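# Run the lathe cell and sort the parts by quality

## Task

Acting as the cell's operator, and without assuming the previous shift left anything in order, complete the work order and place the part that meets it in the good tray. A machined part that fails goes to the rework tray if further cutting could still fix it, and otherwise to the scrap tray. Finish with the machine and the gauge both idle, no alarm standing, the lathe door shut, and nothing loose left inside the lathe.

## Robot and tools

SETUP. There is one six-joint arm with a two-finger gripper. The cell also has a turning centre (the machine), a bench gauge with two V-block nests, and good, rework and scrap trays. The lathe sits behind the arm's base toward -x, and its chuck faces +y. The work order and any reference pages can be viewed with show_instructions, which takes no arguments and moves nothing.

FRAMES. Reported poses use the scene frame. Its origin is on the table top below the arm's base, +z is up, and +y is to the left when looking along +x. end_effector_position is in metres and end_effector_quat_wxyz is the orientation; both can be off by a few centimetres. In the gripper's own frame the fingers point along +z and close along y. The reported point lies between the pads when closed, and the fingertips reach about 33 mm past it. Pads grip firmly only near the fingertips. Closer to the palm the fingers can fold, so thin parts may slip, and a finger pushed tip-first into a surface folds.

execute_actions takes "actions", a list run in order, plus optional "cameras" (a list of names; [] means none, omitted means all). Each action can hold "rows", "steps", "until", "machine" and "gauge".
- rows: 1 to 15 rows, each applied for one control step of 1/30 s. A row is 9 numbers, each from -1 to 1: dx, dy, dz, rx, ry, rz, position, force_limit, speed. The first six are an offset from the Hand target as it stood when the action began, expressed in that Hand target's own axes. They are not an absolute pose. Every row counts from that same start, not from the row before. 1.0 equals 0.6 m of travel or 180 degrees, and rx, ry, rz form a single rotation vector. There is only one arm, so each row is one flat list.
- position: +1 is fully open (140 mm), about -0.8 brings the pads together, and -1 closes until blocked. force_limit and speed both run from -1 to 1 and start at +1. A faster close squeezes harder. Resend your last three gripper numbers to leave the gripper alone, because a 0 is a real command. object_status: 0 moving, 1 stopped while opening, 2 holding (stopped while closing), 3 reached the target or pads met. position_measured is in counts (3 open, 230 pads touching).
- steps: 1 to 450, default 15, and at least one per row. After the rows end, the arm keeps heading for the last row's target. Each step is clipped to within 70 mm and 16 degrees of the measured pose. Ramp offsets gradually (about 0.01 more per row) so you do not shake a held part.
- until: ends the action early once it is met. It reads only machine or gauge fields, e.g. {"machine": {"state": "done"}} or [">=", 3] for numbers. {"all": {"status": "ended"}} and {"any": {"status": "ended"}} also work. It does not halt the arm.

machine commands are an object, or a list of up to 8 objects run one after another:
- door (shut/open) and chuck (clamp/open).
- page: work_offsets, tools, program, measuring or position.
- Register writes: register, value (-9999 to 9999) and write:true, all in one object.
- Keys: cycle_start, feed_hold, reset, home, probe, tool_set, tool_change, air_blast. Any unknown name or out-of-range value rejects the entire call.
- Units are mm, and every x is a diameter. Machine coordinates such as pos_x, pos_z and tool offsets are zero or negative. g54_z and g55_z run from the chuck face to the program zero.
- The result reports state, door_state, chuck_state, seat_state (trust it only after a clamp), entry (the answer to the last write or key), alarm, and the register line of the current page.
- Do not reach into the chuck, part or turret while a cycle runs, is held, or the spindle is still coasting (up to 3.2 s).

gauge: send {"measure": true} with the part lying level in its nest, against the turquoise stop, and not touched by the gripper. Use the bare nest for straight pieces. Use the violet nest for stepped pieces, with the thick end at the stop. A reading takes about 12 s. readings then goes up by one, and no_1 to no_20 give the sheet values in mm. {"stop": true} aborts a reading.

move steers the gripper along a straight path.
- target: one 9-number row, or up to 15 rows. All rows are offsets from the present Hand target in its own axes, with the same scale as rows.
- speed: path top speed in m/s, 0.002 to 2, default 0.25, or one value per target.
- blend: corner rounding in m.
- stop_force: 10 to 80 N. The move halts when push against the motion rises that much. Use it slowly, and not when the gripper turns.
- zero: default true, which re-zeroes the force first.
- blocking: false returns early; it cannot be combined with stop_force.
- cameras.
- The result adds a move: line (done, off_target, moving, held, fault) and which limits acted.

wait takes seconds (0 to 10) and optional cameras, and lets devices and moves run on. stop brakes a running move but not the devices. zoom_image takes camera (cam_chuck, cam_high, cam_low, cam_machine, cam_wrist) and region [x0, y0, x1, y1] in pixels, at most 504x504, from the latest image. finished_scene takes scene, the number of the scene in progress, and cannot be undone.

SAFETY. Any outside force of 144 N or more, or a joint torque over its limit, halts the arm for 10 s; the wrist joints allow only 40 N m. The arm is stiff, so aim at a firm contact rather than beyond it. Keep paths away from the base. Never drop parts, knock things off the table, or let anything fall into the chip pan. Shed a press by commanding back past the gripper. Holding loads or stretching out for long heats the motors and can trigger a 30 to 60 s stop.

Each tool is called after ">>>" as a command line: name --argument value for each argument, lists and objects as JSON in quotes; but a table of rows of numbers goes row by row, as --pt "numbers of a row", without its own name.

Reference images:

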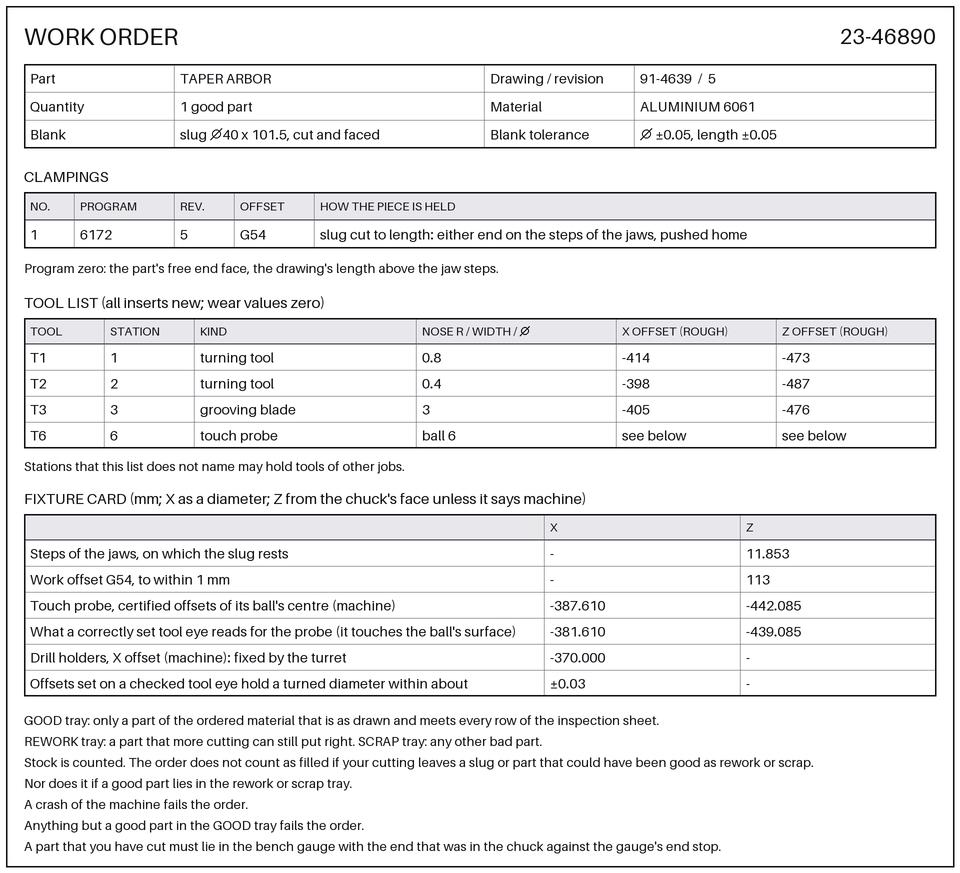

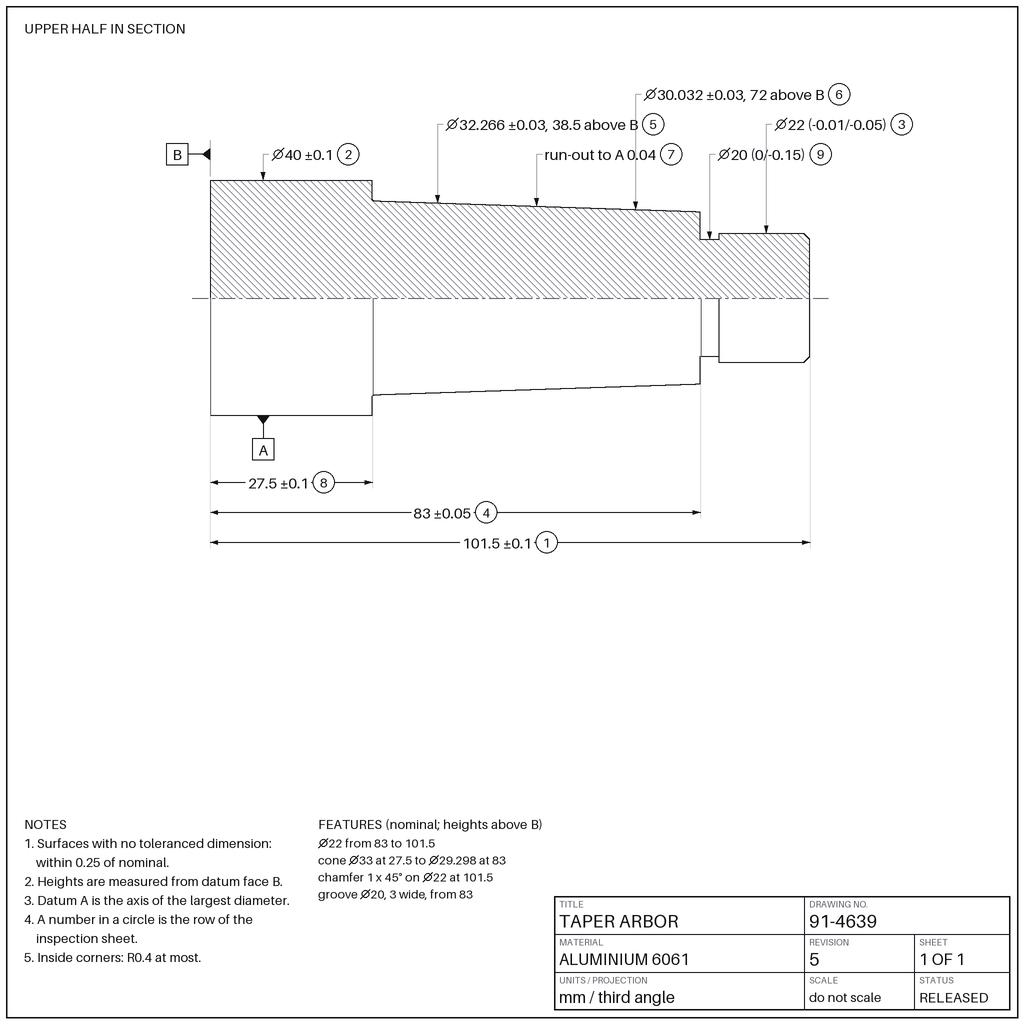

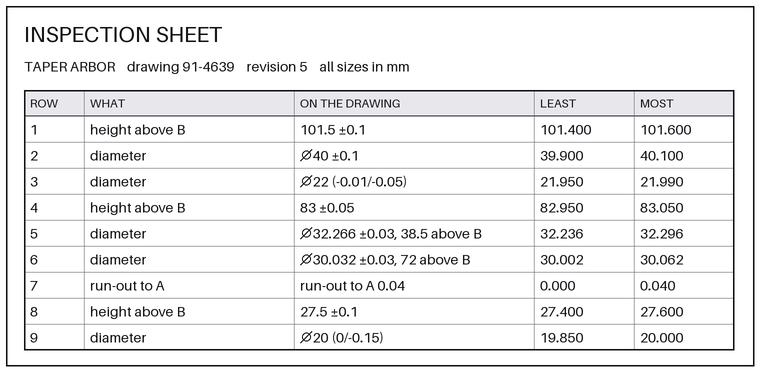

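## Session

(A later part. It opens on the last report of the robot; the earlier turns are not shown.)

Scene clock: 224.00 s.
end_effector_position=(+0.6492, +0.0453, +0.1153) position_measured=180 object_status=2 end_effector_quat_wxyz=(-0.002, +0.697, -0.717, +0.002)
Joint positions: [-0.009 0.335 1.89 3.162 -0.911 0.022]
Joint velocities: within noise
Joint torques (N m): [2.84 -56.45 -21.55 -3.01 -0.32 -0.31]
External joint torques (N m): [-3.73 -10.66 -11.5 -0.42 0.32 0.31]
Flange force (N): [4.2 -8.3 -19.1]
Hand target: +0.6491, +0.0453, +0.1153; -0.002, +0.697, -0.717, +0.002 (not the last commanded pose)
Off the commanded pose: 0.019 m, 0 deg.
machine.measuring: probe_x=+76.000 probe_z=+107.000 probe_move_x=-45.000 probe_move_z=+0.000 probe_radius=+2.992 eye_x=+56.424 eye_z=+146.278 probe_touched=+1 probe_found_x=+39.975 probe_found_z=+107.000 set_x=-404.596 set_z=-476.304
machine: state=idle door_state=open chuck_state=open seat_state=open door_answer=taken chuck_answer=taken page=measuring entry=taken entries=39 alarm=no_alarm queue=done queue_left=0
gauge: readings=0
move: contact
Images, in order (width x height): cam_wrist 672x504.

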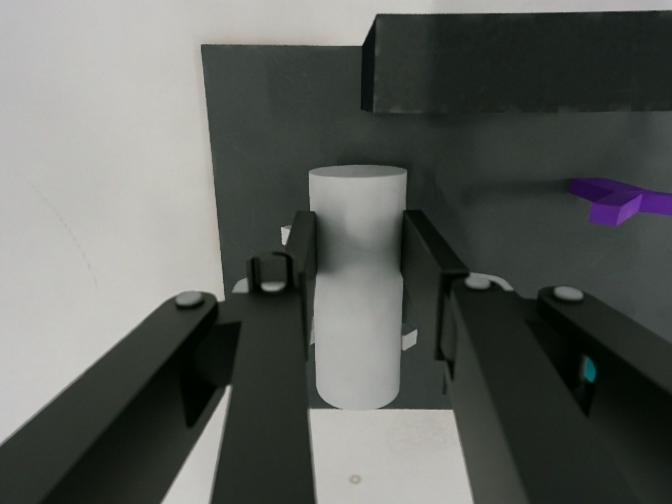

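>>> move --target '[0,-0.0008,-0.0012,0,0,0,-0.98,0,-1]' --speed 0.02 --cameras '[]'

>>> move --target '[-0.03,0,0,0,0,0,-0.98,0,-1]' --speed 0.012 --stop_force 10 --cameras '["cam_wrist"]'

Scene clock: 224.93 s.
end_effector_position=(+0.6496, +0.0453, +0.1160) position_measured=180 object_status=2 end_effector_quat_wxyz=(-0.002, +0.697, -0.717, +0.002)
Joint positions: [-0.009 0.335 1.889 3.162 -0.912 0.022]
Joint velocities: within noise
Joint torques (N m): [-0.3 -70.06 -32.37 -3.94 0.65 -0.29]
External joint torques (N m): [-0.63 2.93 -0.73 0.5 -0.65 0.29]
Flange force (N): [0.1 -5.8 1.3]
Hand target: +0.6496, +0.0453, +0.1161; -0.002, +0.697, -0.717, +0.002
Off the commanded pose: 0.000 m, 0 deg.
machine.measuring: probe_x=+76.000 probe_z=+107.000 probe_move_x=-45.000 probe_move_z=+0.000 probe_radius=+2.992 eye_x=+56.424 eye_z=+146.278 probe_touched=+1 probe_found_x=+39.975 probe_found_z=+107.000 set_x=-404.596 set_z=-476.304
machine: state=idle door_state=open chuck_state=open seat_state=open door_answer=taken chuck_answer=taken page=measuring entry=taken entries=39 alarm=no_alarm queue=done queue_left=0
gauge: readings=0
move: done
No camera images: "cameras" was empty.

Scene clock: 226.23 s.
end_effector_position=(+0.6498, +0.0520, +0.1161) position_measured=180 object_status=2 end_effector_quat_wxyz=(-0.002, +0.697, -0.717, +0.002)
Joint positions: [0.002 0.336 1.887 3.161 -0.913 0.033]
Joint velocities: within noise
Joint torques (N m): [12.16 -67.8 -29.26 1.09 -0.27 -0.39]
External joint torques (N m): [-13.13 0.51 -3.87 -4.54 0.27 0.39]
Flange force (N): [18.7 -9.1 -2.3]
Hand target: +0.6498, +0.0520, +0.1161; -0.002, +0.697, -0.717, +0.002 (not the last commanded pose)
Off the commanded pose: 0.011 m, 0 deg.
machine.measuring: probe_x=+76.000 probe_z=+107.000 probe_move_x=-45.000 probe_move_z=+0.000 probe_radius=+2.992 eye_x=+56.424 eye_z=+146.278 probe_touched=+1 probe_found_x=+39.975 probe_found_z=+107.000 set_x=-404.596 set_z=-476.304
machine: state=idle door_state=open chuck_state=open seat_state=open door_answer=taken chuck_answer=taken page=measuring entry=taken entries=39 alarm=no_alarm queue=done queue_left=0
gauge: readings=0
move: contact
Images, in order (width x height): cam_wrist 672x504.

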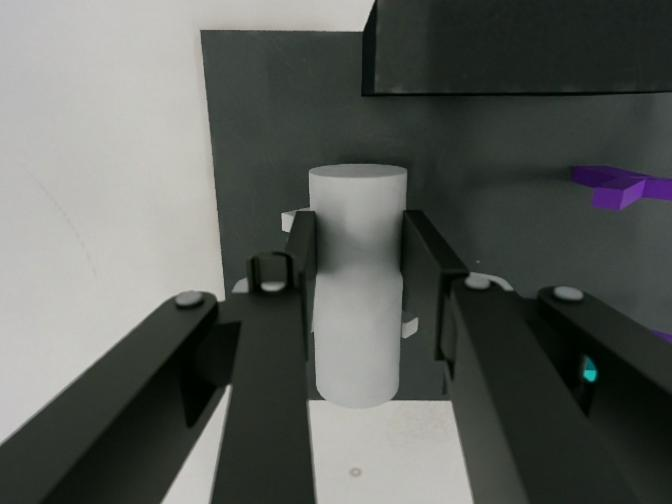

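Contact is at y 0.0520, as predicted. I'm lowering the slug the last bit, releasing it and taking a measurement.

>>> move --target '[0.0004,0,0.0009,0,0,0,-0.98,0,-1]' --speed 0.01 --cameras '[]'

>>> execute_actions --actions '[{"rows":[[0,0,0,0,0,0,0.3,0,-0.9]],"steps":60}]' --cameras '[]'

>>> execute_actions --actions '[{"gauge":{"measure":true},"steps":390,"until":{"gauge":{"readings":["=",1]}}}]' --cameras '["cam_wrist"]'

Scene clock: 227.13 s.
end_effector_position=(+0.6498, +0.0517, +0.1155) position_measured=180 object_status=2 end_effector_quat_wxyz=(-0.002, +0.697, -0.717, +0.002)
Joint positions: [0.002 0.336 1.888 3.161 -0.912 0.032]
Joint velocities: within noise
Joint torques (N m): [10.5 -64.34 -26.16 0.23 -0.71 -0.46]
External joint torques (N m): [-11.38 -2.98 -6.94 -3.67 0.71 0.46]
Flange force (N): [15.7 -10.0 -7.3]
Hand target: +0.6498, +0.0517, +0.1155; -0.002, +0.697, -0.717, +0.002
Off the commanded pose: 0.000 m, 0 deg.
machine.measuring: probe_x=+76.000 probe_z=+107.000 probe_move_x=-45.000 probe_move_z=+0.000 probe_radius=+2.992 eye_x=+56.424 eye_z=+146.278 probe_touched=+1 probe_found_x=+39.975 probe_found_z=+107.000 set_x=-404.596 set_z=-476.304
machine: state=idle door_state=open chuck_state=open seat_state=open door_answer=taken chuck_answer=taken page=measuring entry=taken entries=39 alarm=no_alarm queue=done queue_left=0
gauge: readings=0
move: done
No camera images: "cameras" was empty.

Scene clock: 229.33 s.
end_effector_position=(+0.6498, +0.0517, +0.1155) position_measured=91 object_status=3 end_effector_quat_wxyz=(-0.002, +0.697, -0.717, +0.002)
Joint positions: [0.002 0.336 1.888 3.161 -0.912 0.032]
Joint velocities: within noise
Joint torques (N m): [0.7 -70.4 -32.8 -3.41 0.92 -0.25]
External joint torques (N m): [-1.61 3.18 -0.22 -0.02 -0.92 0.25]
Flange force (N): [1.6 -5.4 1.5]
Hand target: +0.6498, +0.0517, +0.1155; -0.002, +0.697, -0.717, +0.002
Off the commanded pose: 0.000 m, 0 deg.
machine.measuring: probe_x=+76.000 probe_z=+107.000 probe_move_x=-45.000 probe_move_z=+0.000 probe_radius=+2.992 eye_x=+56.424 eye_z=+146.278 probe_touched=+1 probe_found_x=+39.975 probe_found_z=+107.000 set_x=-404.596 set_z=-476.304
machine: state=idle door_state=open chuck_state=open seat_state=open door_answer=taken chuck_answer=taken page=measuring entry=taken entries=39 alarm=no_alarm queue=done queue_left=0
gauge: readings=0
No camera images: "cameras" was empty.

Scene clock: 241.53 s.
end_effector_position=(+0.6498, +0.0517, +0.1155) position_measured=91 object_status=3 end_effector_quat_wxyz=(-0.002, +0.697, -0.717, +0.002)
Joint positions: [0.002 0.336 1.888 3.161 -0.912 0.032]
Joint velocities: within noise
Joint torques (N m): [1 -70.05 -32.95 -3.38 0.8 -0.27]
External joint torques (N m): [-2 2.85 -0.12 -0.05 -0.79 0.27]
Flange force (N): [2.3 -4.7 1.4]
Hand target: +0.6498, +0.0517, +0.1155; -0.002, +0.697, -0.717, +0.002
Tool commands: gripper/position=+0.3 gripper/force_limit=+0.0 gripper/speed=-0.9
Off the commanded pose: 0.000 m, 0 deg.
machine.measuring: probe_x=+76.000 probe_z=+107.000 probe_move_x=-45.000 probe_move_z=+0.000 probe_radius=+2.992 eye_x=+56.424 eye_z=+146.278 probe_touched=+1 probe_found_x=+39.975 probe_found_z=+107.000 set_x=-404.596 set_z=-476.304
machine: state=idle door_state=open chuck_state=open seat_state=open door_answer=taken chuck_answer=taken page=measuring entry=taken entries=39 alarm=no_alarm queue=done queue_left=0
gauge: message=started readings=1 no_1=101.522 no_2=40.018 no_3=40.021 no_4=101.523 no_5=40.020 no_6=40.018 no_7=0.003 no_8=101.522 no_9=40.022
Images, in order (width x height): cam_wrist 672x504.

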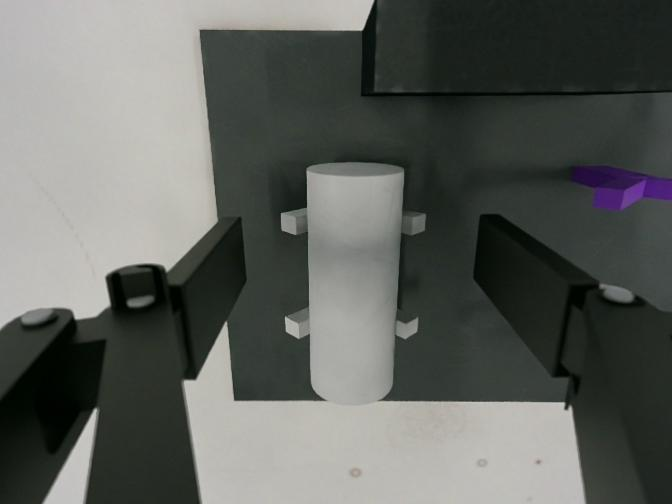

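>>> execute_actions --actions '[{"rows":[[0,0,0,0,0,0,-0.98,0,-1]],"steps":105}]' --cameras '["cam_wrist"]'

Scene clock: 246.93 s.
end_effector_position=(+0.6498, +0.0517, +0.1155) position_measured=183 object_status=2 end_effector_quat_wxyz=(-0.002, +0.697, -0.717, +0.002)
Joint positions: [0.002 0.336 1.888 3.161 -0.912 0.032]
Joint velocities: within noise
Joint torques (N m): [3.79 -51.31 -2.76 -3.08 -9.63 -0.46]
External joint torques (N m): [-4.72 -15.9 -30.3 -0.35 9.63 0.46]
Flange force (N): [2.8 -32.6 -21.8]
Hand target: +0.6498, +0.0517, +0.1155; -0.002, +0.697, -0.717, +0.002
Off the commanded pose: 0.000 m, 0 deg.
machine.measuring: probe_x=+76.000 probe_z=+107.000 probe_move_x=-45.000 probe_move_z=+0.000 probe_radius=+2.992 eye_x=+56.424 eye_z=+146.278 probe_touched=+1 probe_found_x=+39.975 probe_found_z=+107.000 set_x=-404.596 set_z=-476.304
machine: state=idle door_state=open chuck_state=open seat_state=open door_answer=taken chuck_answer=taken page=measuring entry=taken entries=39 alarm=no_alarm queue=done queue_left=0
gauge: message=started readings=1 no_1=101.522 no_2=40.018 no_3=40.021 no_4=101.523 no_5=40.020 no_6=40.018 no_7=0.003 no_8=101.522 no_9=40.022
Images, in order (width x height): cam_wrist 672x504.

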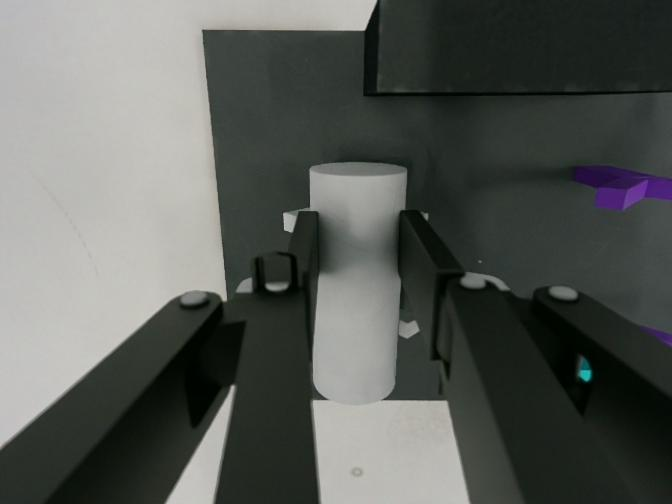

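>>> move --pt "0 0 -0.3 0 0 0 -0.98 0 -1" --pt "0.6085 0.5997 -0.5633 0 0 0.279 -0.98 0 -1" --blend '[0.03,0]' --cameras '["cam_wrist"]'

>>> move --pt "0.3734 0.3192 0 0 0 0.256 -0.98 0 -1" --pt "0.5146 0.5364 0 0 0 0.428 -0.98 0 -1" --pt "0.5282 0.7939 0.002 0 0 0.6 -0.98 0 -1" --blend 0.03 --cameras '["cam_wrist"]'

Scene clock: 250.83 s.
end_effector_position=(+0.2785, -0.3035, +0.4516) position_measured=232 object_status=3 end_effector_quat_wxyz=(+0.002, -0.327, +0.945, -0.001)
Joint positions: [-0.948 -0.229 1.85 3.156 -1.53 -0.03]
Joint velocities: within noise
Joint torques (N m): [1.11 -18.69 -41.19 -4.31 0.89 -0.23]
External joint torques (N m): [-1.57 1.39 -0.51 -0.01 -0.9 0.23]
Flange force (N): [3.1 -2.5 -2.5]
Hand target: +0.2785, -0.3035, +0.4516; +0.002, -0.327, +0.945, -0.001
Off the commanded pose: 0.000 m, 0 deg.
machine.measuring: probe_x=+76.000 probe_z=+107.000 probe_move_x=-45.000 probe_move_z=+0.000 probe_radius=+2.992 eye_x=+56.424 eye_z=+146.278 probe_touched=+1 probe_found_x=+39.975 probe_found_z=+107.000 set_x=-404.596 set_z=-476.304
machine: state=idle door_state=open chuck_state=open seat_state=open door_answer=taken chuck_answer=taken page=measuring entry=taken entries=39 alarm=no_alarm queue=done queue_left=0
gauge: message=started readings=1 no_1=101.522 no_2=40.018 no_3=40.021 no_4=101.523 no_5=40.020 no_6=40.018 no_7=0.003 no_8=101.522 no_9=40.022
move: done
Images, in order (width x height): cam_wrist 672x504.

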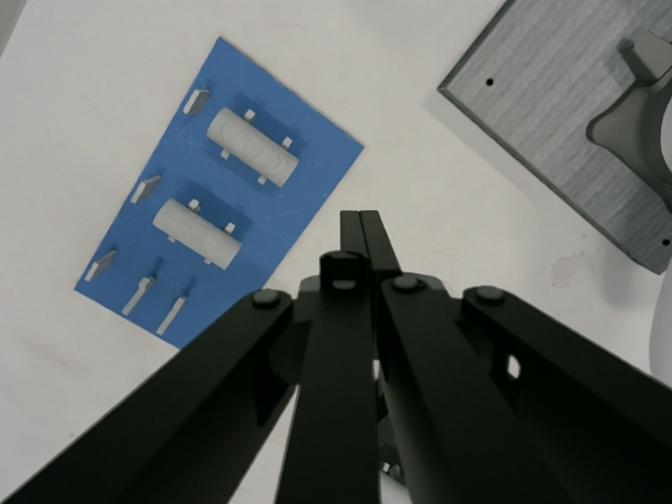

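Scene clock: 255.07 s.
end_effector_position=(-0.2652, -0.1254, +0.4478) position_measured=232 object_status=3 end_effector_quat_wxyz=(+0.002, +0.572, +0.820, +0.001)
Joint positions: [-2.799 -0.434 1.984 3.129 -1.603 0.005]
Joint velocities: within noise
Joint torques (N m): [1.26 1.23 -41.48 -4.33 0.94 -0.27]
External joint torques (N m): [-1.42 0.92 -0.27 -0.01 -0.96 0.27]
Flange force (N): [3.7 -1.1 -2.2]
Hand target: -0.2652, -0.1253, +0.4477; +0.002, +0.572, +0.820, +0.002
Off the commanded pose: 0.000 m, 0 deg.
machine.measuring: probe_x=+76.000 probe_z=+107.000 probe_move_x=-45.000 probe_move_z=+0.000 probe_radius=+2.992 eye_x=+56.424 eye_z=+146.278 probe_touched=+1 probe_found_x=+39.975 probe_found_z=+107.000 set_x=-404.596 set_z=-476.304
machine: state=idle door_state=open chuck_state=open seat_state=open door_answer=taken chuck_answer=taken page=measuring entry=taken entries=39 alarm=no_alarm queue=done queue_left=0
gauge: message=started readings=1 no_1=101.522 no_2=40.018 no_3=40.021 no_4=101.523 no_5=40.020 no_6=40.018 no_7=0.003 no_8=101.522 no_9=40.022
move: done
Images, in order (width x height): cam_wrist 672x504.

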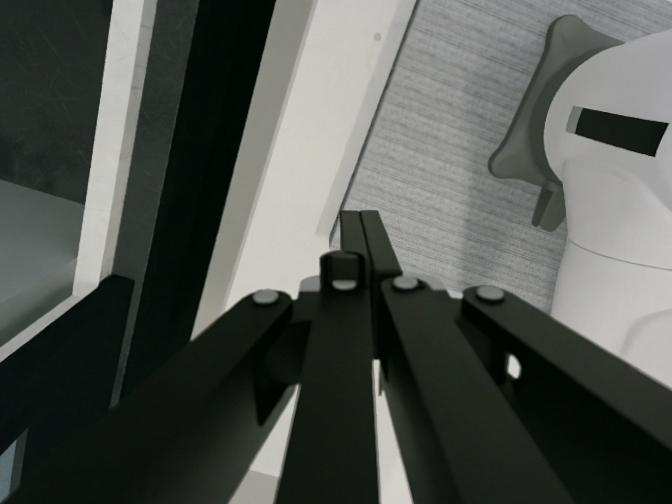

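>>> wait --seconds 0

Scene clock: 255.20 s.
end_effector_position=(-0.2652, -0.1254, +0.4478) position_measured=232 object_status=3 end_effector_quat_wxyz=(+0.002, +0.572, +0.820, +0.001)
Joint positions: [-2.799 -0.434 1.984 3.129 -1.603 0.005]
Joint velocities: within noise
Joint torques (N m): [0.65 1.29 -41.43 -4.32 0.81 -0.26]
External joint torques (N m): [-0.84 0.94 -0.29 -0.01 -0.83 0.26]
Flange force (N): [1.8 -1.2 -2.0]
Hand target: -0.2652, -0.1253, +0.4477; +0.002, +0.572, +0.820, +0.002
Tool commands: gripper/position=-0.98 gripper/force_limit=+0.0 gripper/speed=-1.0
Off the commanded pose: 0.000 m, 0 deg.
machine.measuring: probe_x=+76.000 probe_z=+107.000 probe_move_x=-45.000 probe_move_z=+0.000 probe_radius=+2.992 eye_x=+56.424 eye_z=+146.278 probe_touched=+1 probe_found_x=+39.975 probe_found_z=+107.000 set_x=-404.596 set_z=-476.304
machine: state=idle door_state=open chuck_state=open seat_state=open door_answer=taken chuck_answer=taken page=measuring entry=taken entries=39 alarm=no_alarm queue=done queue_left=0
gauge: message=started readings=1 no_1=101.522 no_2=40.018 no_3=40.021 no_4=101.523 no_5=40.020 no_6=40.018 no_7=0.003 no_8=101.522 no_9=40.022

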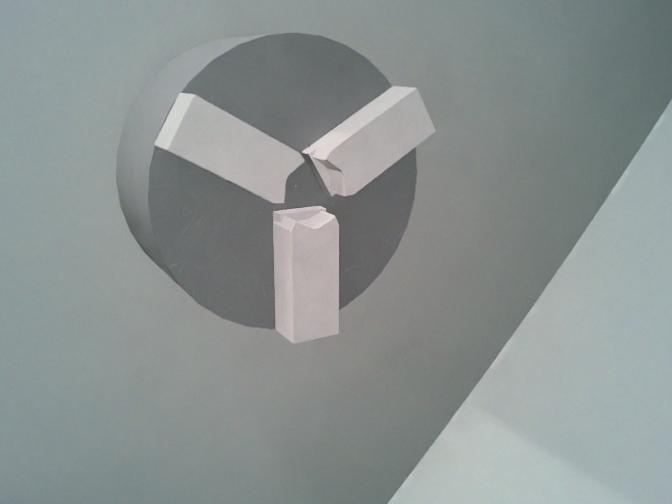

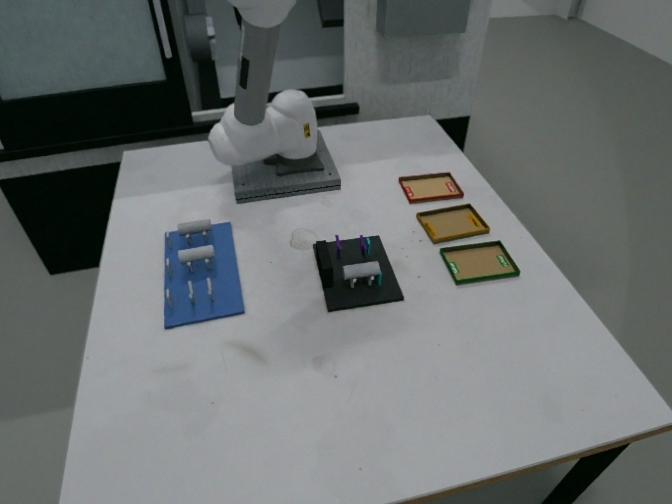

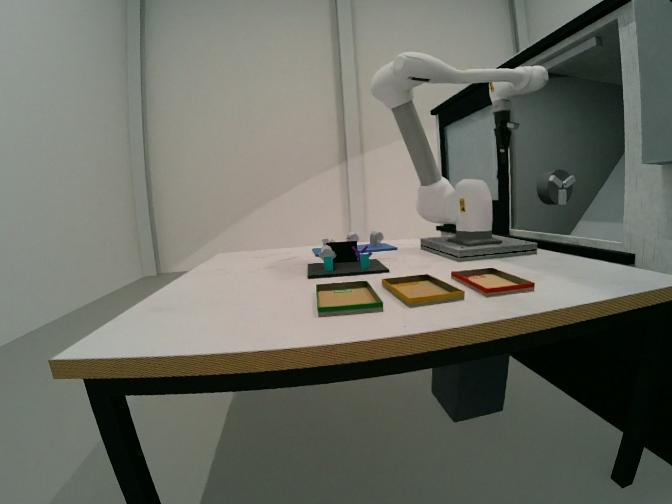

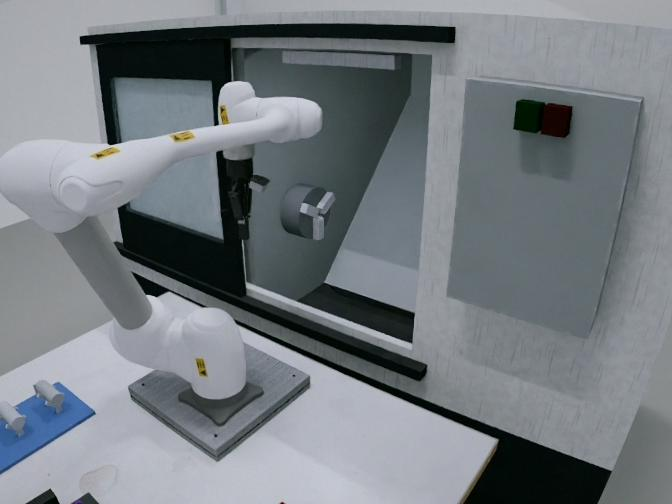

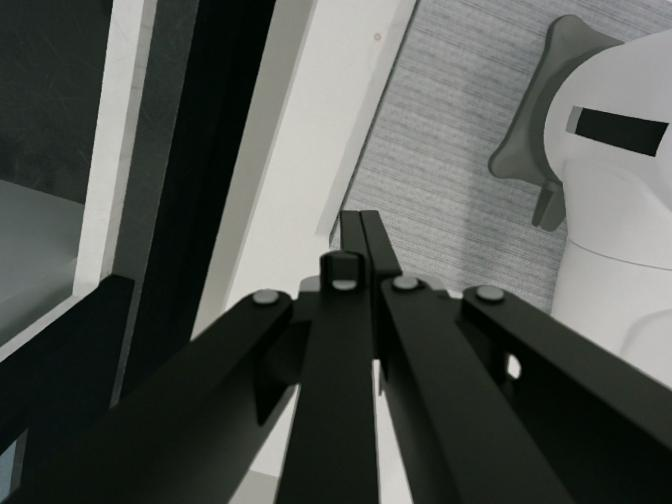

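>>> move --pt "-0.2407 0.0917 0 0 0 -0.172 0.3 0 -0.9" --pt "-0.404 0.2933 0 0 0 -0.344 0.3 0 -0.9" --pt "-0.5923 0.7473 0 0 0 -0.6 0.3 0 -0.9" --blend 0.03 --cameras '[]'

>>> move --target '[-0.824,-0.0146,0.204,0,0,-0.2928,0.3,0,-0.9]'

Scene clock: 259.97 s.
end_effector_position=(+0.2784, -0.3038, +0.4504) position_measured=91 object_status=3 end_effector_quat_wxyz=(+0.002, -0.327, +0.945, -0.001)
Joint positions: [-0.949 -0.229 1.852 3.156 -1.528 -0.031]
Joint velocities: within noise
Joint torques (N m): [1.13 -18.33 -41.42 -4.27 0.9 -0.2]
External joint torques (N m): [-1.6 1.02 -0.29 -0.04 -0.9 0.2]
Flange force (N): [3.3 -1.6 -2.1]
Hand target: +0.2784, -0.3038, +0.4504; +0.002, -0.327, +0.945, -0.001
Off the commanded pose: 0.000 m, 0 deg.
machine.measuring: probe_x=+76.000 probe_z=+107.000 probe_move_x=-45.000 probe_move_z=+0.000 probe_radius=+2.992 eye_x=+56.424 eye_z=+146.278 probe_touched=+1 probe_found_x=+39.975 probe_found_z=+107.000 set_x=-404.596 set_z=-476.304
machine: state=idle door_state=open chuck_state=open seat_state=open door_answer=taken chuck_answer=taken page=measuring entry=taken entries=39 alarm=no_alarm queue=done queue_left=0
gauge: message=started readings=1 no_1=101.522 no_2=40.018 no_3=40.021 no_4=101.523 no_5=40.020 no_6=40.018 no_7=0.003 no_8=101.522 no_9=40.022
move: done
No camera images: "cameras" was empty.

Scene clock: 262.47 s.
end_effector_position=(+0.6728, -0.0049, +0.3301) position_measured=91 object_status=3 end_effector_quat_wxyz=(-0.002, +0.713, -0.701, +0.002)
Joint positions: [-0.088 0.212 1.624 3.158 -1.3 -0.093]
Joint velocities: within noise
Joint torques (N m): [0.07 -65.55 -39.92 -4.13 0.82 -0.28]
External joint torques (N m): [-0.97 3.42 -0.37 -0.06 -0.82 0.28]
Flange force (N): [1.3 -6.3 -0.5]
Hand target: +0.6728, -0.0048, +0.3300; -0.002, +0.713, -0.701, +0.002
Off the commanded pose: 0.000 m, 0 deg.
machine.measuring: probe_x=+76.000 probe_z=+107.000 probe_move_x=-45.000 probe_move_z=+0.000 probe_radius=+2.992 eye_x=+56.424 eye_z=+146.278 probe_touched=+1 probe_found_x=+39.975 probe_found_z=+107.000 set_x=-404.596 set_z=-476.304
machine: state=idle door_state=open chuck_state=open seat_state=open door_answer=taken chuck_answer=taken page=measuring entry=taken entries=39 alarm=no_alarm queue=done queue_left=0
gauge: message=started readings=1 no_1=101.522 no_2=40.018 no_3=40.021 no_4=101.523 no_5=40.020 no_6=40.018 no_7=0.003 no_8=101.522 no_9=40.022
move: done

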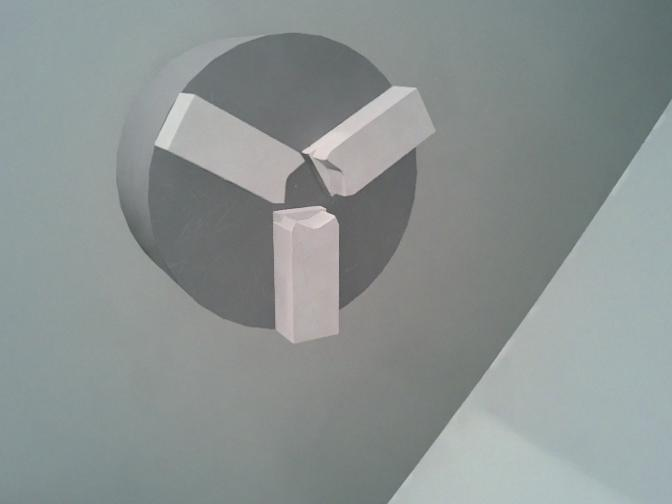

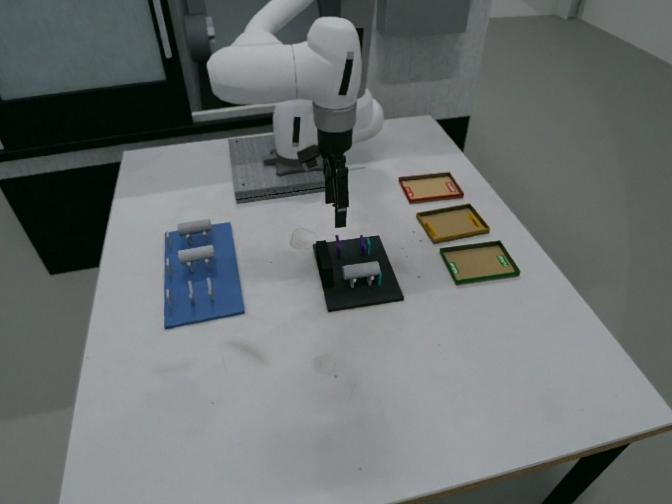

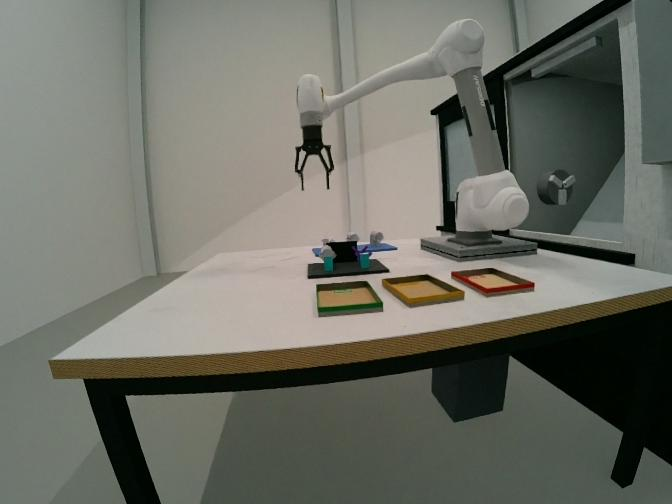

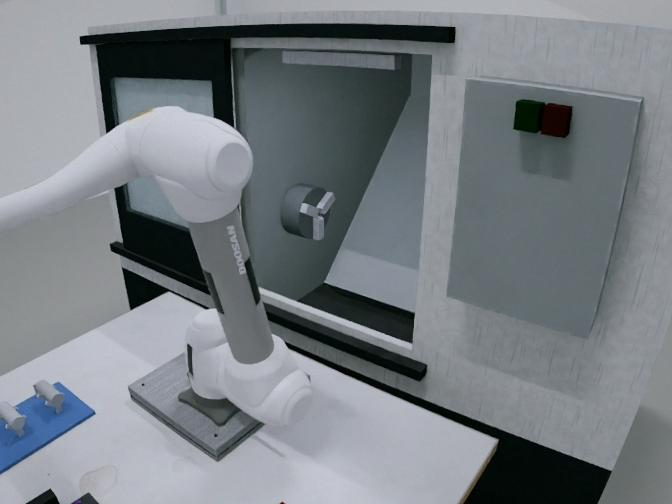

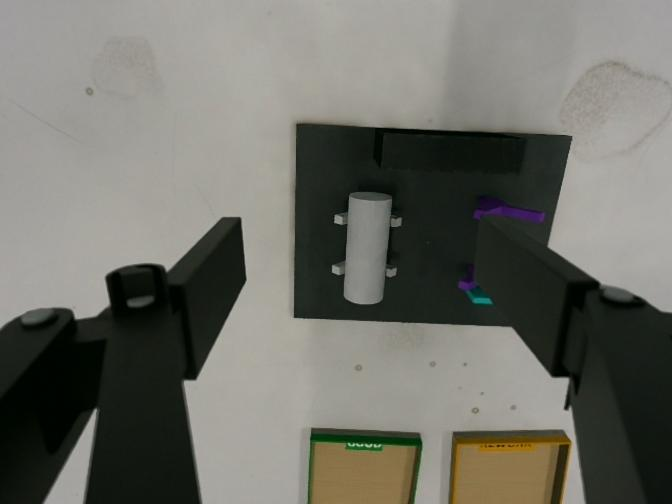

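>>> zoom_image --camera "cam_wrist" --region '[280, 120, 480, 330]'

>>> zoom_image --camera "cam_low" --region '[300, 225, 400, 280]'

Scaled by 2.400 from the camera's 672x504 image, which has a finer 960x720 frame.

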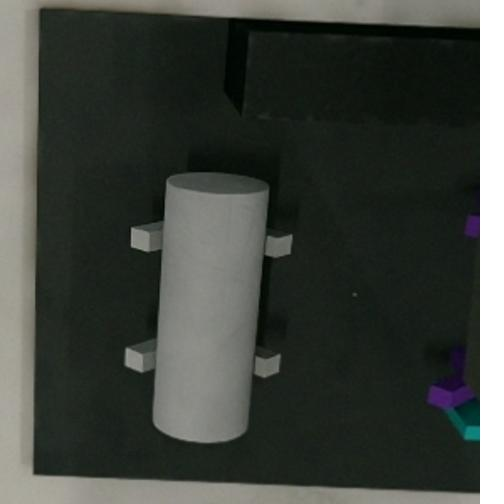

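Scaled by 5.040 from the camera's 672x504 image, which has a finer 960x720 frame.

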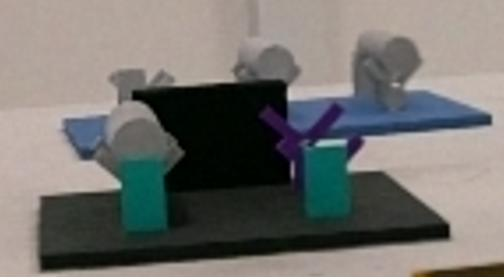

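>>> move --target '[-0.0935,0.0405,0.32,0,0,0,0.3,0,-0.9]' --cameras '["cam_wrist"]'

Scene clock: 264.80 s.
end_effector_position=(+0.6486, +0.0509, +0.1380) position_measured=91 object_status=3 end_effector_quat_wxyz=(-0.002, +0.713, -0.701, +0.002)
Joint positions: [0 0.312 1.873 3.161 -0.951 -0.012]
Joint velocities: within noise
Joint torques (N m): [0.77 -68.65 -34.14 -3.47 0.9 -0.24]
External joint torques (N m): [-1.57 2.6 0.02 -0.08 -0.9 0.24]
Flange force (N): [1.9 -4.1 0.9]
Hand target: +0.6486, +0.0509, +0.1379; -0.002, +0.713, -0.701, +0.002
Off the commanded pose: 0.000 m, 0 deg.
machine.measuring: probe_x=+76.000 probe_z=+107.000 probe_move_x=-45.000 probe_move_z=+0.000 probe_radius=+2.992 eye_x=+56.424 eye_z=+146.278 probe_touched=+1 probe_found_x=+39.975 probe_found_z=+107.000 set_x=-404.596 set_z=-476.304
machine: state=idle door_state=open chuck_state=open seat_state=open door_answer=taken chuck_answer=taken page=measuring entry=taken entries=39 alarm=no_alarm queue=done queue_left=0
gauge: message=started readings=1 no_1=101.522 no_2=40.018 no_3=40.021 no_4=101.523 no_5=40.020 no_6=40.018 no_7=0.003 no_8=101.522 no_9=40.022
move: done
Images, in order (width x height): cam_wrist 672x504.

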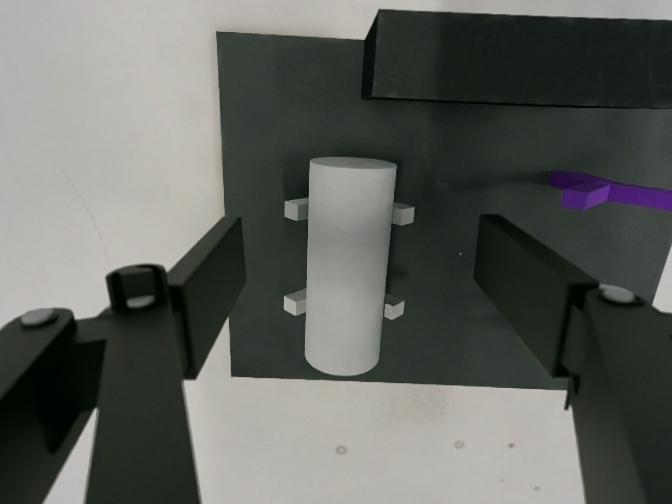

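>>> move --target '[-0.0018,-0.0045,0.0375,0,0,0.014,0.3,0,-0.9]' --stop_force 10 --speed 0.03 --cameras '["cam_wrist","cam_low"]'

Scene clock: 266.87 s.
end_effector_position=(+0.6514, +0.0520, +0.1154) position_measured=91 object_status=3 end_effector_quat_wxyz=(-0.002, +0.697, -0.717, +0.002)
Joint positions: [0.002 0.339 1.885 3.161 -0.913 0.033]
Joint velocities: within noise
Joint torques (N m): [0.99 -70.63 -32.75 -3.42 0.95 -0.24]
External joint torques (N m): [-1.87 3.14 -0.33 -0.02 -0.95 0.24]
Flange force (N): [2.0 -5.6 1.3]
Hand target: +0.6514, +0.0520, +0.1154; -0.002, +0.697, -0.717, +0.002
Off the commanded pose: 0.000 m, 0 deg.
machine.measuring: probe_x=+76.000 probe_z=+107.000 probe_move_x=-45.000 probe_move_z=+0.000 probe_radius=+2.992 eye_x=+56.424 eye_z=+146.278 probe_touched=+1 probe_found_x=+39.975 probe_found_z=+107.000 set_x=-404.596 set_z=-476.304
machine: state=idle door_state=open chuck_state=open seat_state=open door_answer=taken chuck_answer=taken page=measuring entry=taken entries=39 alarm=no_alarm queue=done queue_left=0
gauge: message=started readings=1 no_1=101.522 no_2=40.018 no_3=40.021 no_4=101.523 no_5=40.020 no_6=40.018 no_7=0.003 no_8=101.522 no_9=40.022
move: done
Images, in order (width x height): cam_low 672x504, cam_wrist 672x504.

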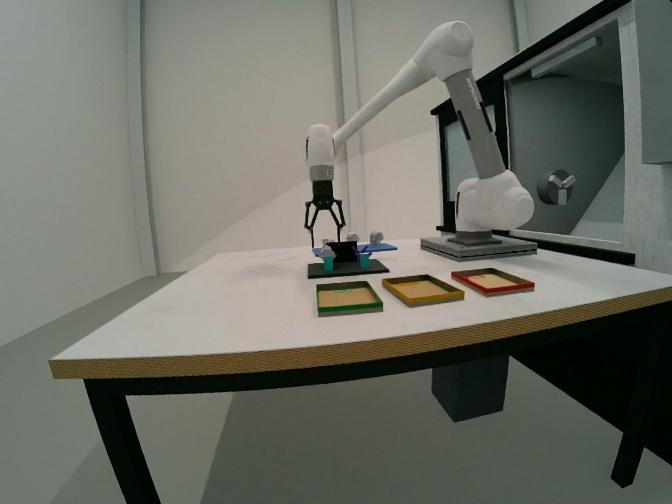

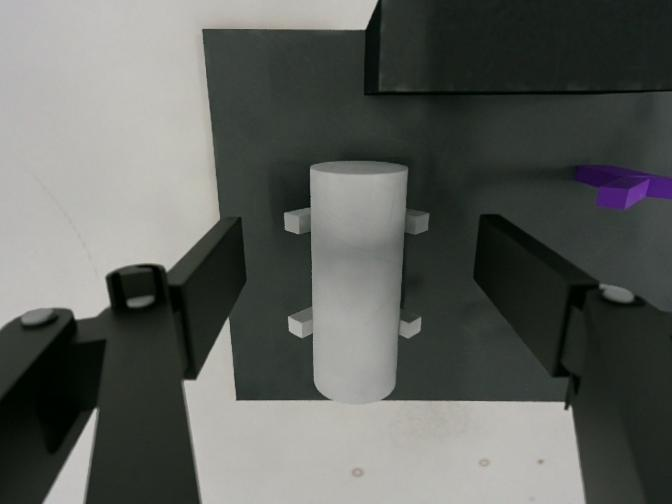

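>>> move --target '[0,0,0.026,0,0,0,0.3,0,-0.9]' --stop_force 10 --speed 0.02 --cameras '["cam_wrist","cam_low"]'

>>> execute_actions --actions '[{"rows":[[0,0,0,0,0,0,-0.98,0,-1]],"steps":105}]' --cameras '["cam_wrist"]'

Scene clock: 269.50 s.
end_effector_position=(+0.6515, +0.0520, +0.0998) position_measured=91 object_status=3 end_effector_quat_wxyz=(-0.002, +0.697, -0.717, +0.002)
Joint positions: [0.002 0.355 1.896 3.162 -0.885 0.033]
Joint velocities: within noise
Joint torques (N m): [0.94 -71.03 -32.13 -3.23 0.87 -0.2]
External joint torques (N m): [-1.8 2.61 -0.25 -0.14 -0.87 0.2]
Flange force (N): [2.0 -4.6 1.1]
Hand target: +0.6515, +0.0520, +0.0998; -0.002, +0.697, -0.717, +0.002
Off the commanded pose: 0.000 m, 0 deg.
machine.measuring: probe_x=+76.000 probe_z=+107.000 probe_move_x=-45.000 probe_move_z=+0.000 probe_radius=+2.992 eye_x=+56.424 eye_z=+146.278 probe_touched=+1 probe_found_x=+39.975 probe_found_z=+107.000 set_x=-404.596 set_z=-476.304
machine: state=idle door_state=open chuck_state=open seat_state=open door_answer=taken chuck_answer=taken page=measuring entry=taken entries=39 alarm=no_alarm queue=done queue_left=0
gauge: message=started readings=1 no_1=101.522 no_2=40.018 no_3=40.021 no_4=101.523 no_5=40.020 no_6=40.018 no_7=0.003 no_8=101.522 no_9=40.022
move: done
Images, in order (width x height): cam_low 672x504, cam_wrist 672x504.

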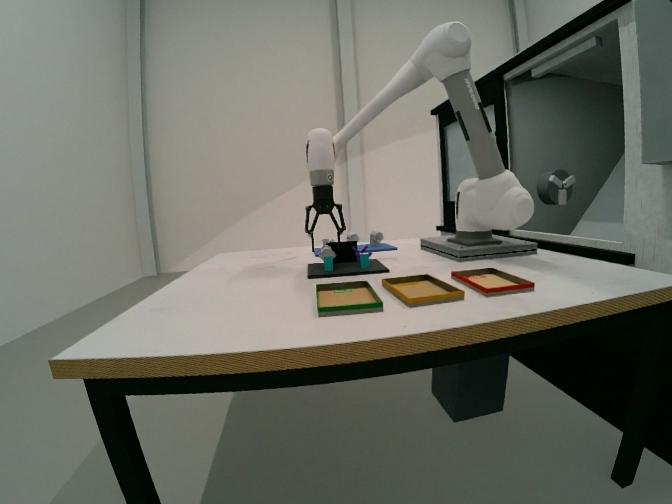

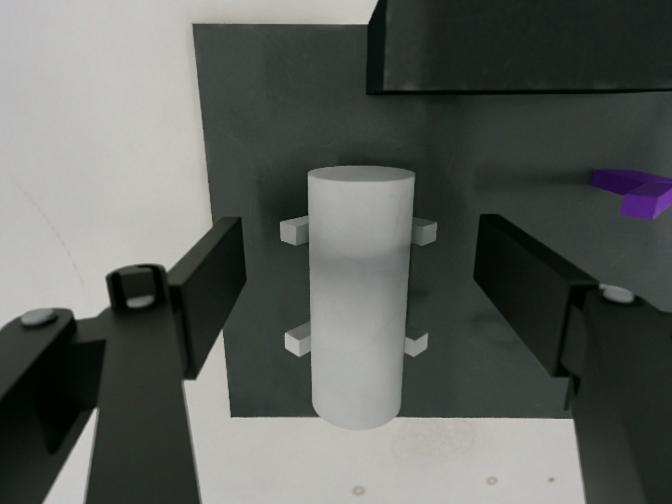

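Scene clock: 273.20 s.
end_effector_position=(+0.6515, +0.0520, +0.0998) position_measured=170 object_status=2 end_effector_quat_wxyz=(-0.002, +0.697, -0.717, +0.002)
Joint positions: [0.002 0.355 1.896 3.162 -0.885 0.033]
Joint velocities: within noise
Joint torques (N m): [1.45 -30.93 -17.56 -3.62 7.31 -0.87]
External joint torques (N m): [-2.37 -37.44 -14.82 0.25 -7.3 0.87]
Flange force (N): [3.0 14.9 -63.5]
Hand target: +0.6515, +0.0520, +0.0998; -0.002, +0.697, -0.717, +0.002
Off the commanded pose: 0.000 m, 0 deg.
machine.measuring: probe_x=+76.000 probe_z=+107.000 probe_move_x=-45.000 probe_move_z=+0.000 probe_radius=+2.992 eye_x=+56.424 eye_z=+146.278 probe_touched=+1 probe_found_x=+39.975 probe_found_z=+107.000 set_x=-404.596 set_z=-476.304
machine: state=idle door_state=open chuck_state=open seat_state=open door_answer=taken chuck_answer=taken page=measuring entry=taken entries=39 alarm=no_alarm queue=done queue_left=0
gauge: message=started readings=1 no_1=101.522 no_2=40.018 no_3=40.021 no_4=101.523 no_5=40.020 no_6=40.018 no_7=0.003 no_8=101.522 no_9=40.022
Images, in order (width x height): cam_wrist 672x504.

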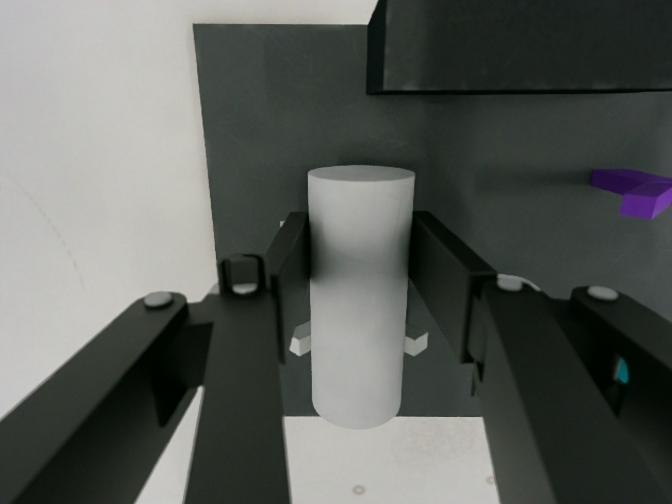

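>>> execute_actions --actions '[{"rows":[[0,0,0,0,0,0,0.3,0,-0.9]],"steps":60},{"rows":[[0,0,-0.01,0,0,0,0.3,0,-0.9]],"steps":20},{"rows":[[0,0,0,0,0,0,-0.98,0,-1]],"steps":105}]' --cameras '["cam_wrist"]'

Scene clock: 279.83 s.
end_effector_position=(+0.6514, +0.0520, +0.1058) position_measured=173 object_status=2 end_effector_quat_wxyz=(-0.002, +0.697, -0.717, +0.002)
Joint positions: [0.002 0.349 1.891 3.162 -0.896 0.033]
Joint velocities: within noise
Joint torques (N m): [1.38 -62.78 -28.75 -3.63 2.1 -0.7]
External joint torques (N m): [-2.24 -5.3 -3.91 0.23 -2.1 0.7]
External joint torques at the end of the 1st action: [-1.5 2.91 -0.42 -0.04 -0.81 0.2]
External joint torques at the end of the 2nd action: [-1.09 3.28 -0.29 0.01 -0.86 0.26]
Flange force (N): [2.0 -2.2 -12.2]
Flange force at the end of the 1st action (N): [1.5 -5.3 1.4]
Flange force at the end of the 2nd action (N): [0.8 -5.5 1.7]
Hand target: +0.6514, +0.0520, +0.1058; -0.002, +0.697, -0.717, +0.002
Off the commanded pose: 0.000 m, 0 deg.
machine.measuring: probe_x=+76.000 probe_z=+107.000 probe_move_x=-45.000 probe_move_z=+0.000 probe_radius=+2.992 eye_x=+56.424 eye_z=+146.278 probe_touched=+1 probe_found_x=+39.975 probe_found_z=+107.000 set_x=-404.596 set_z=-476.304
machine: state=idle door_state=open chuck_state=open seat_state=open door_answer=taken chuck_answer=taken page=measuring entry=taken entries=39 alarm=no_alarm queue=done queue_left=0
gauge: message=started readings=1 no_1=101.522 no_2=40.018 no_3=40.021 no_4=101.523 no_5=40.020 no_6=40.018 no_7=0.003 no_8=101.522 no_9=40.022
Images, in order (width x height): cam_wrist 672x504.

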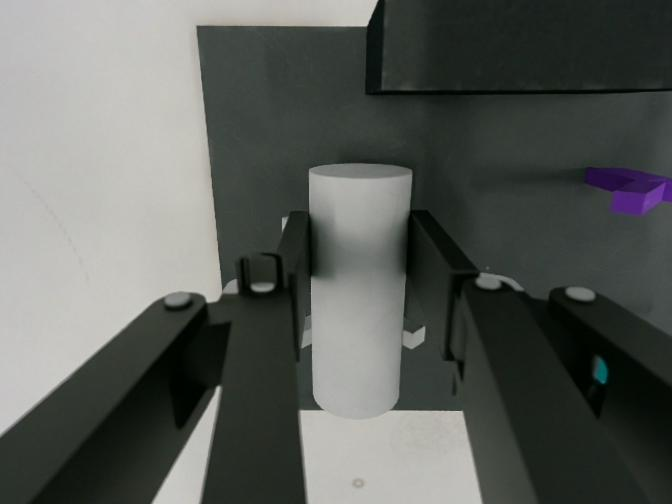

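>>> execute_actions --actions '[{"rows":[[0,0,0,0,0,0,0.3,0,-0.9]],"steps":60},{"rows":[[0,0,0.006,0,0,0,0.3,0,-0.9]],"steps":20},{"rows":[[0,0,0,0,0,0,-0.98,0,-1]],"steps":105}]' --cameras '["cam_wrist"]'

Scene clock: 286.87 s.
end_effector_position=(+0.6515, +0.0520, +0.1022) position_measured=172 object_status=2 end_effector_quat_wxyz=(-0.002, +0.697, -0.717, +0.002)
Joint positions: [0.002 0.353 1.894 3.162 -0.889 0.033]
Joint velocities: within noise
Joint torques (N m): [1.76 -58.76 -27.46 -3.58 2.76 -0.91]
External joint torques (N m): [-2.7 -9.49 -5.05 0.19 -2.76 0.91]
External joint torques at the end of the 1st action: [-1.79 2.93 -0.18 0 -0.91 0.28]
External joint torques at the end of the 2nd action: [-1.61 3.16 -0.51 0 -0.91 0.2]
Flange force (N): [2.6 0.6 -18.6]
Flange force at the end of the 1st action (N): [1.9 -4.9 1.3]
Flange force at the end of the 2nd action (N): [1.6 -5.9 1.4]
Hand target: +0.6515, +0.0520, +0.1022; -0.002, +0.697, -0.717, +0.002
Off the commanded pose: 0.000 m, 0 deg.
machine.measuring: probe_x=+76.000 probe_z=+107.000 probe_move_x=-45.000 probe_move_z=+0.000 probe_radius=+2.992 eye_x=+56.424 eye_z=+146.278 probe_touched=+1 probe_found_x=+39.975 probe_found_z=+107.000 set_x=-404.596 set_z=-476.304
machine: state=idle door_state=open chuck_state=open seat_state=open door_answer=taken chuck_answer=taken page=measuring entry=taken entries=39 alarm=no_alarm queue=done queue_left=0
gauge: message=started readings=1 no_1=101.522 no_2=40.018 no_3=40.021 no_4=101.523 no_5=40.020 no_6=40.018 no_7=0.003 no_8=101.522 no_9=40.022
Images, in order (width x height): cam_wrist 672x504.

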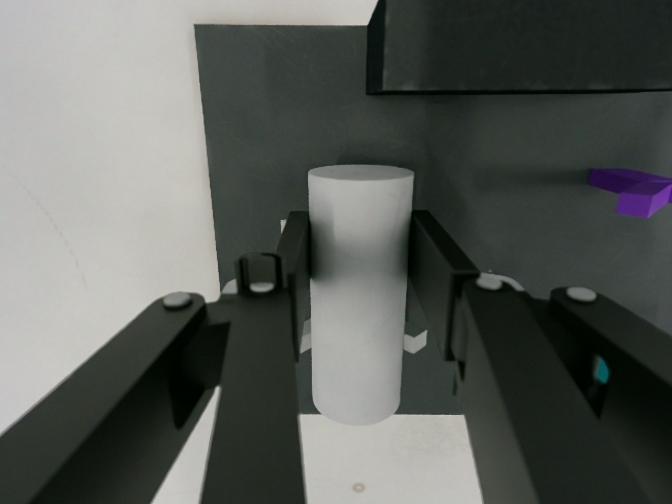

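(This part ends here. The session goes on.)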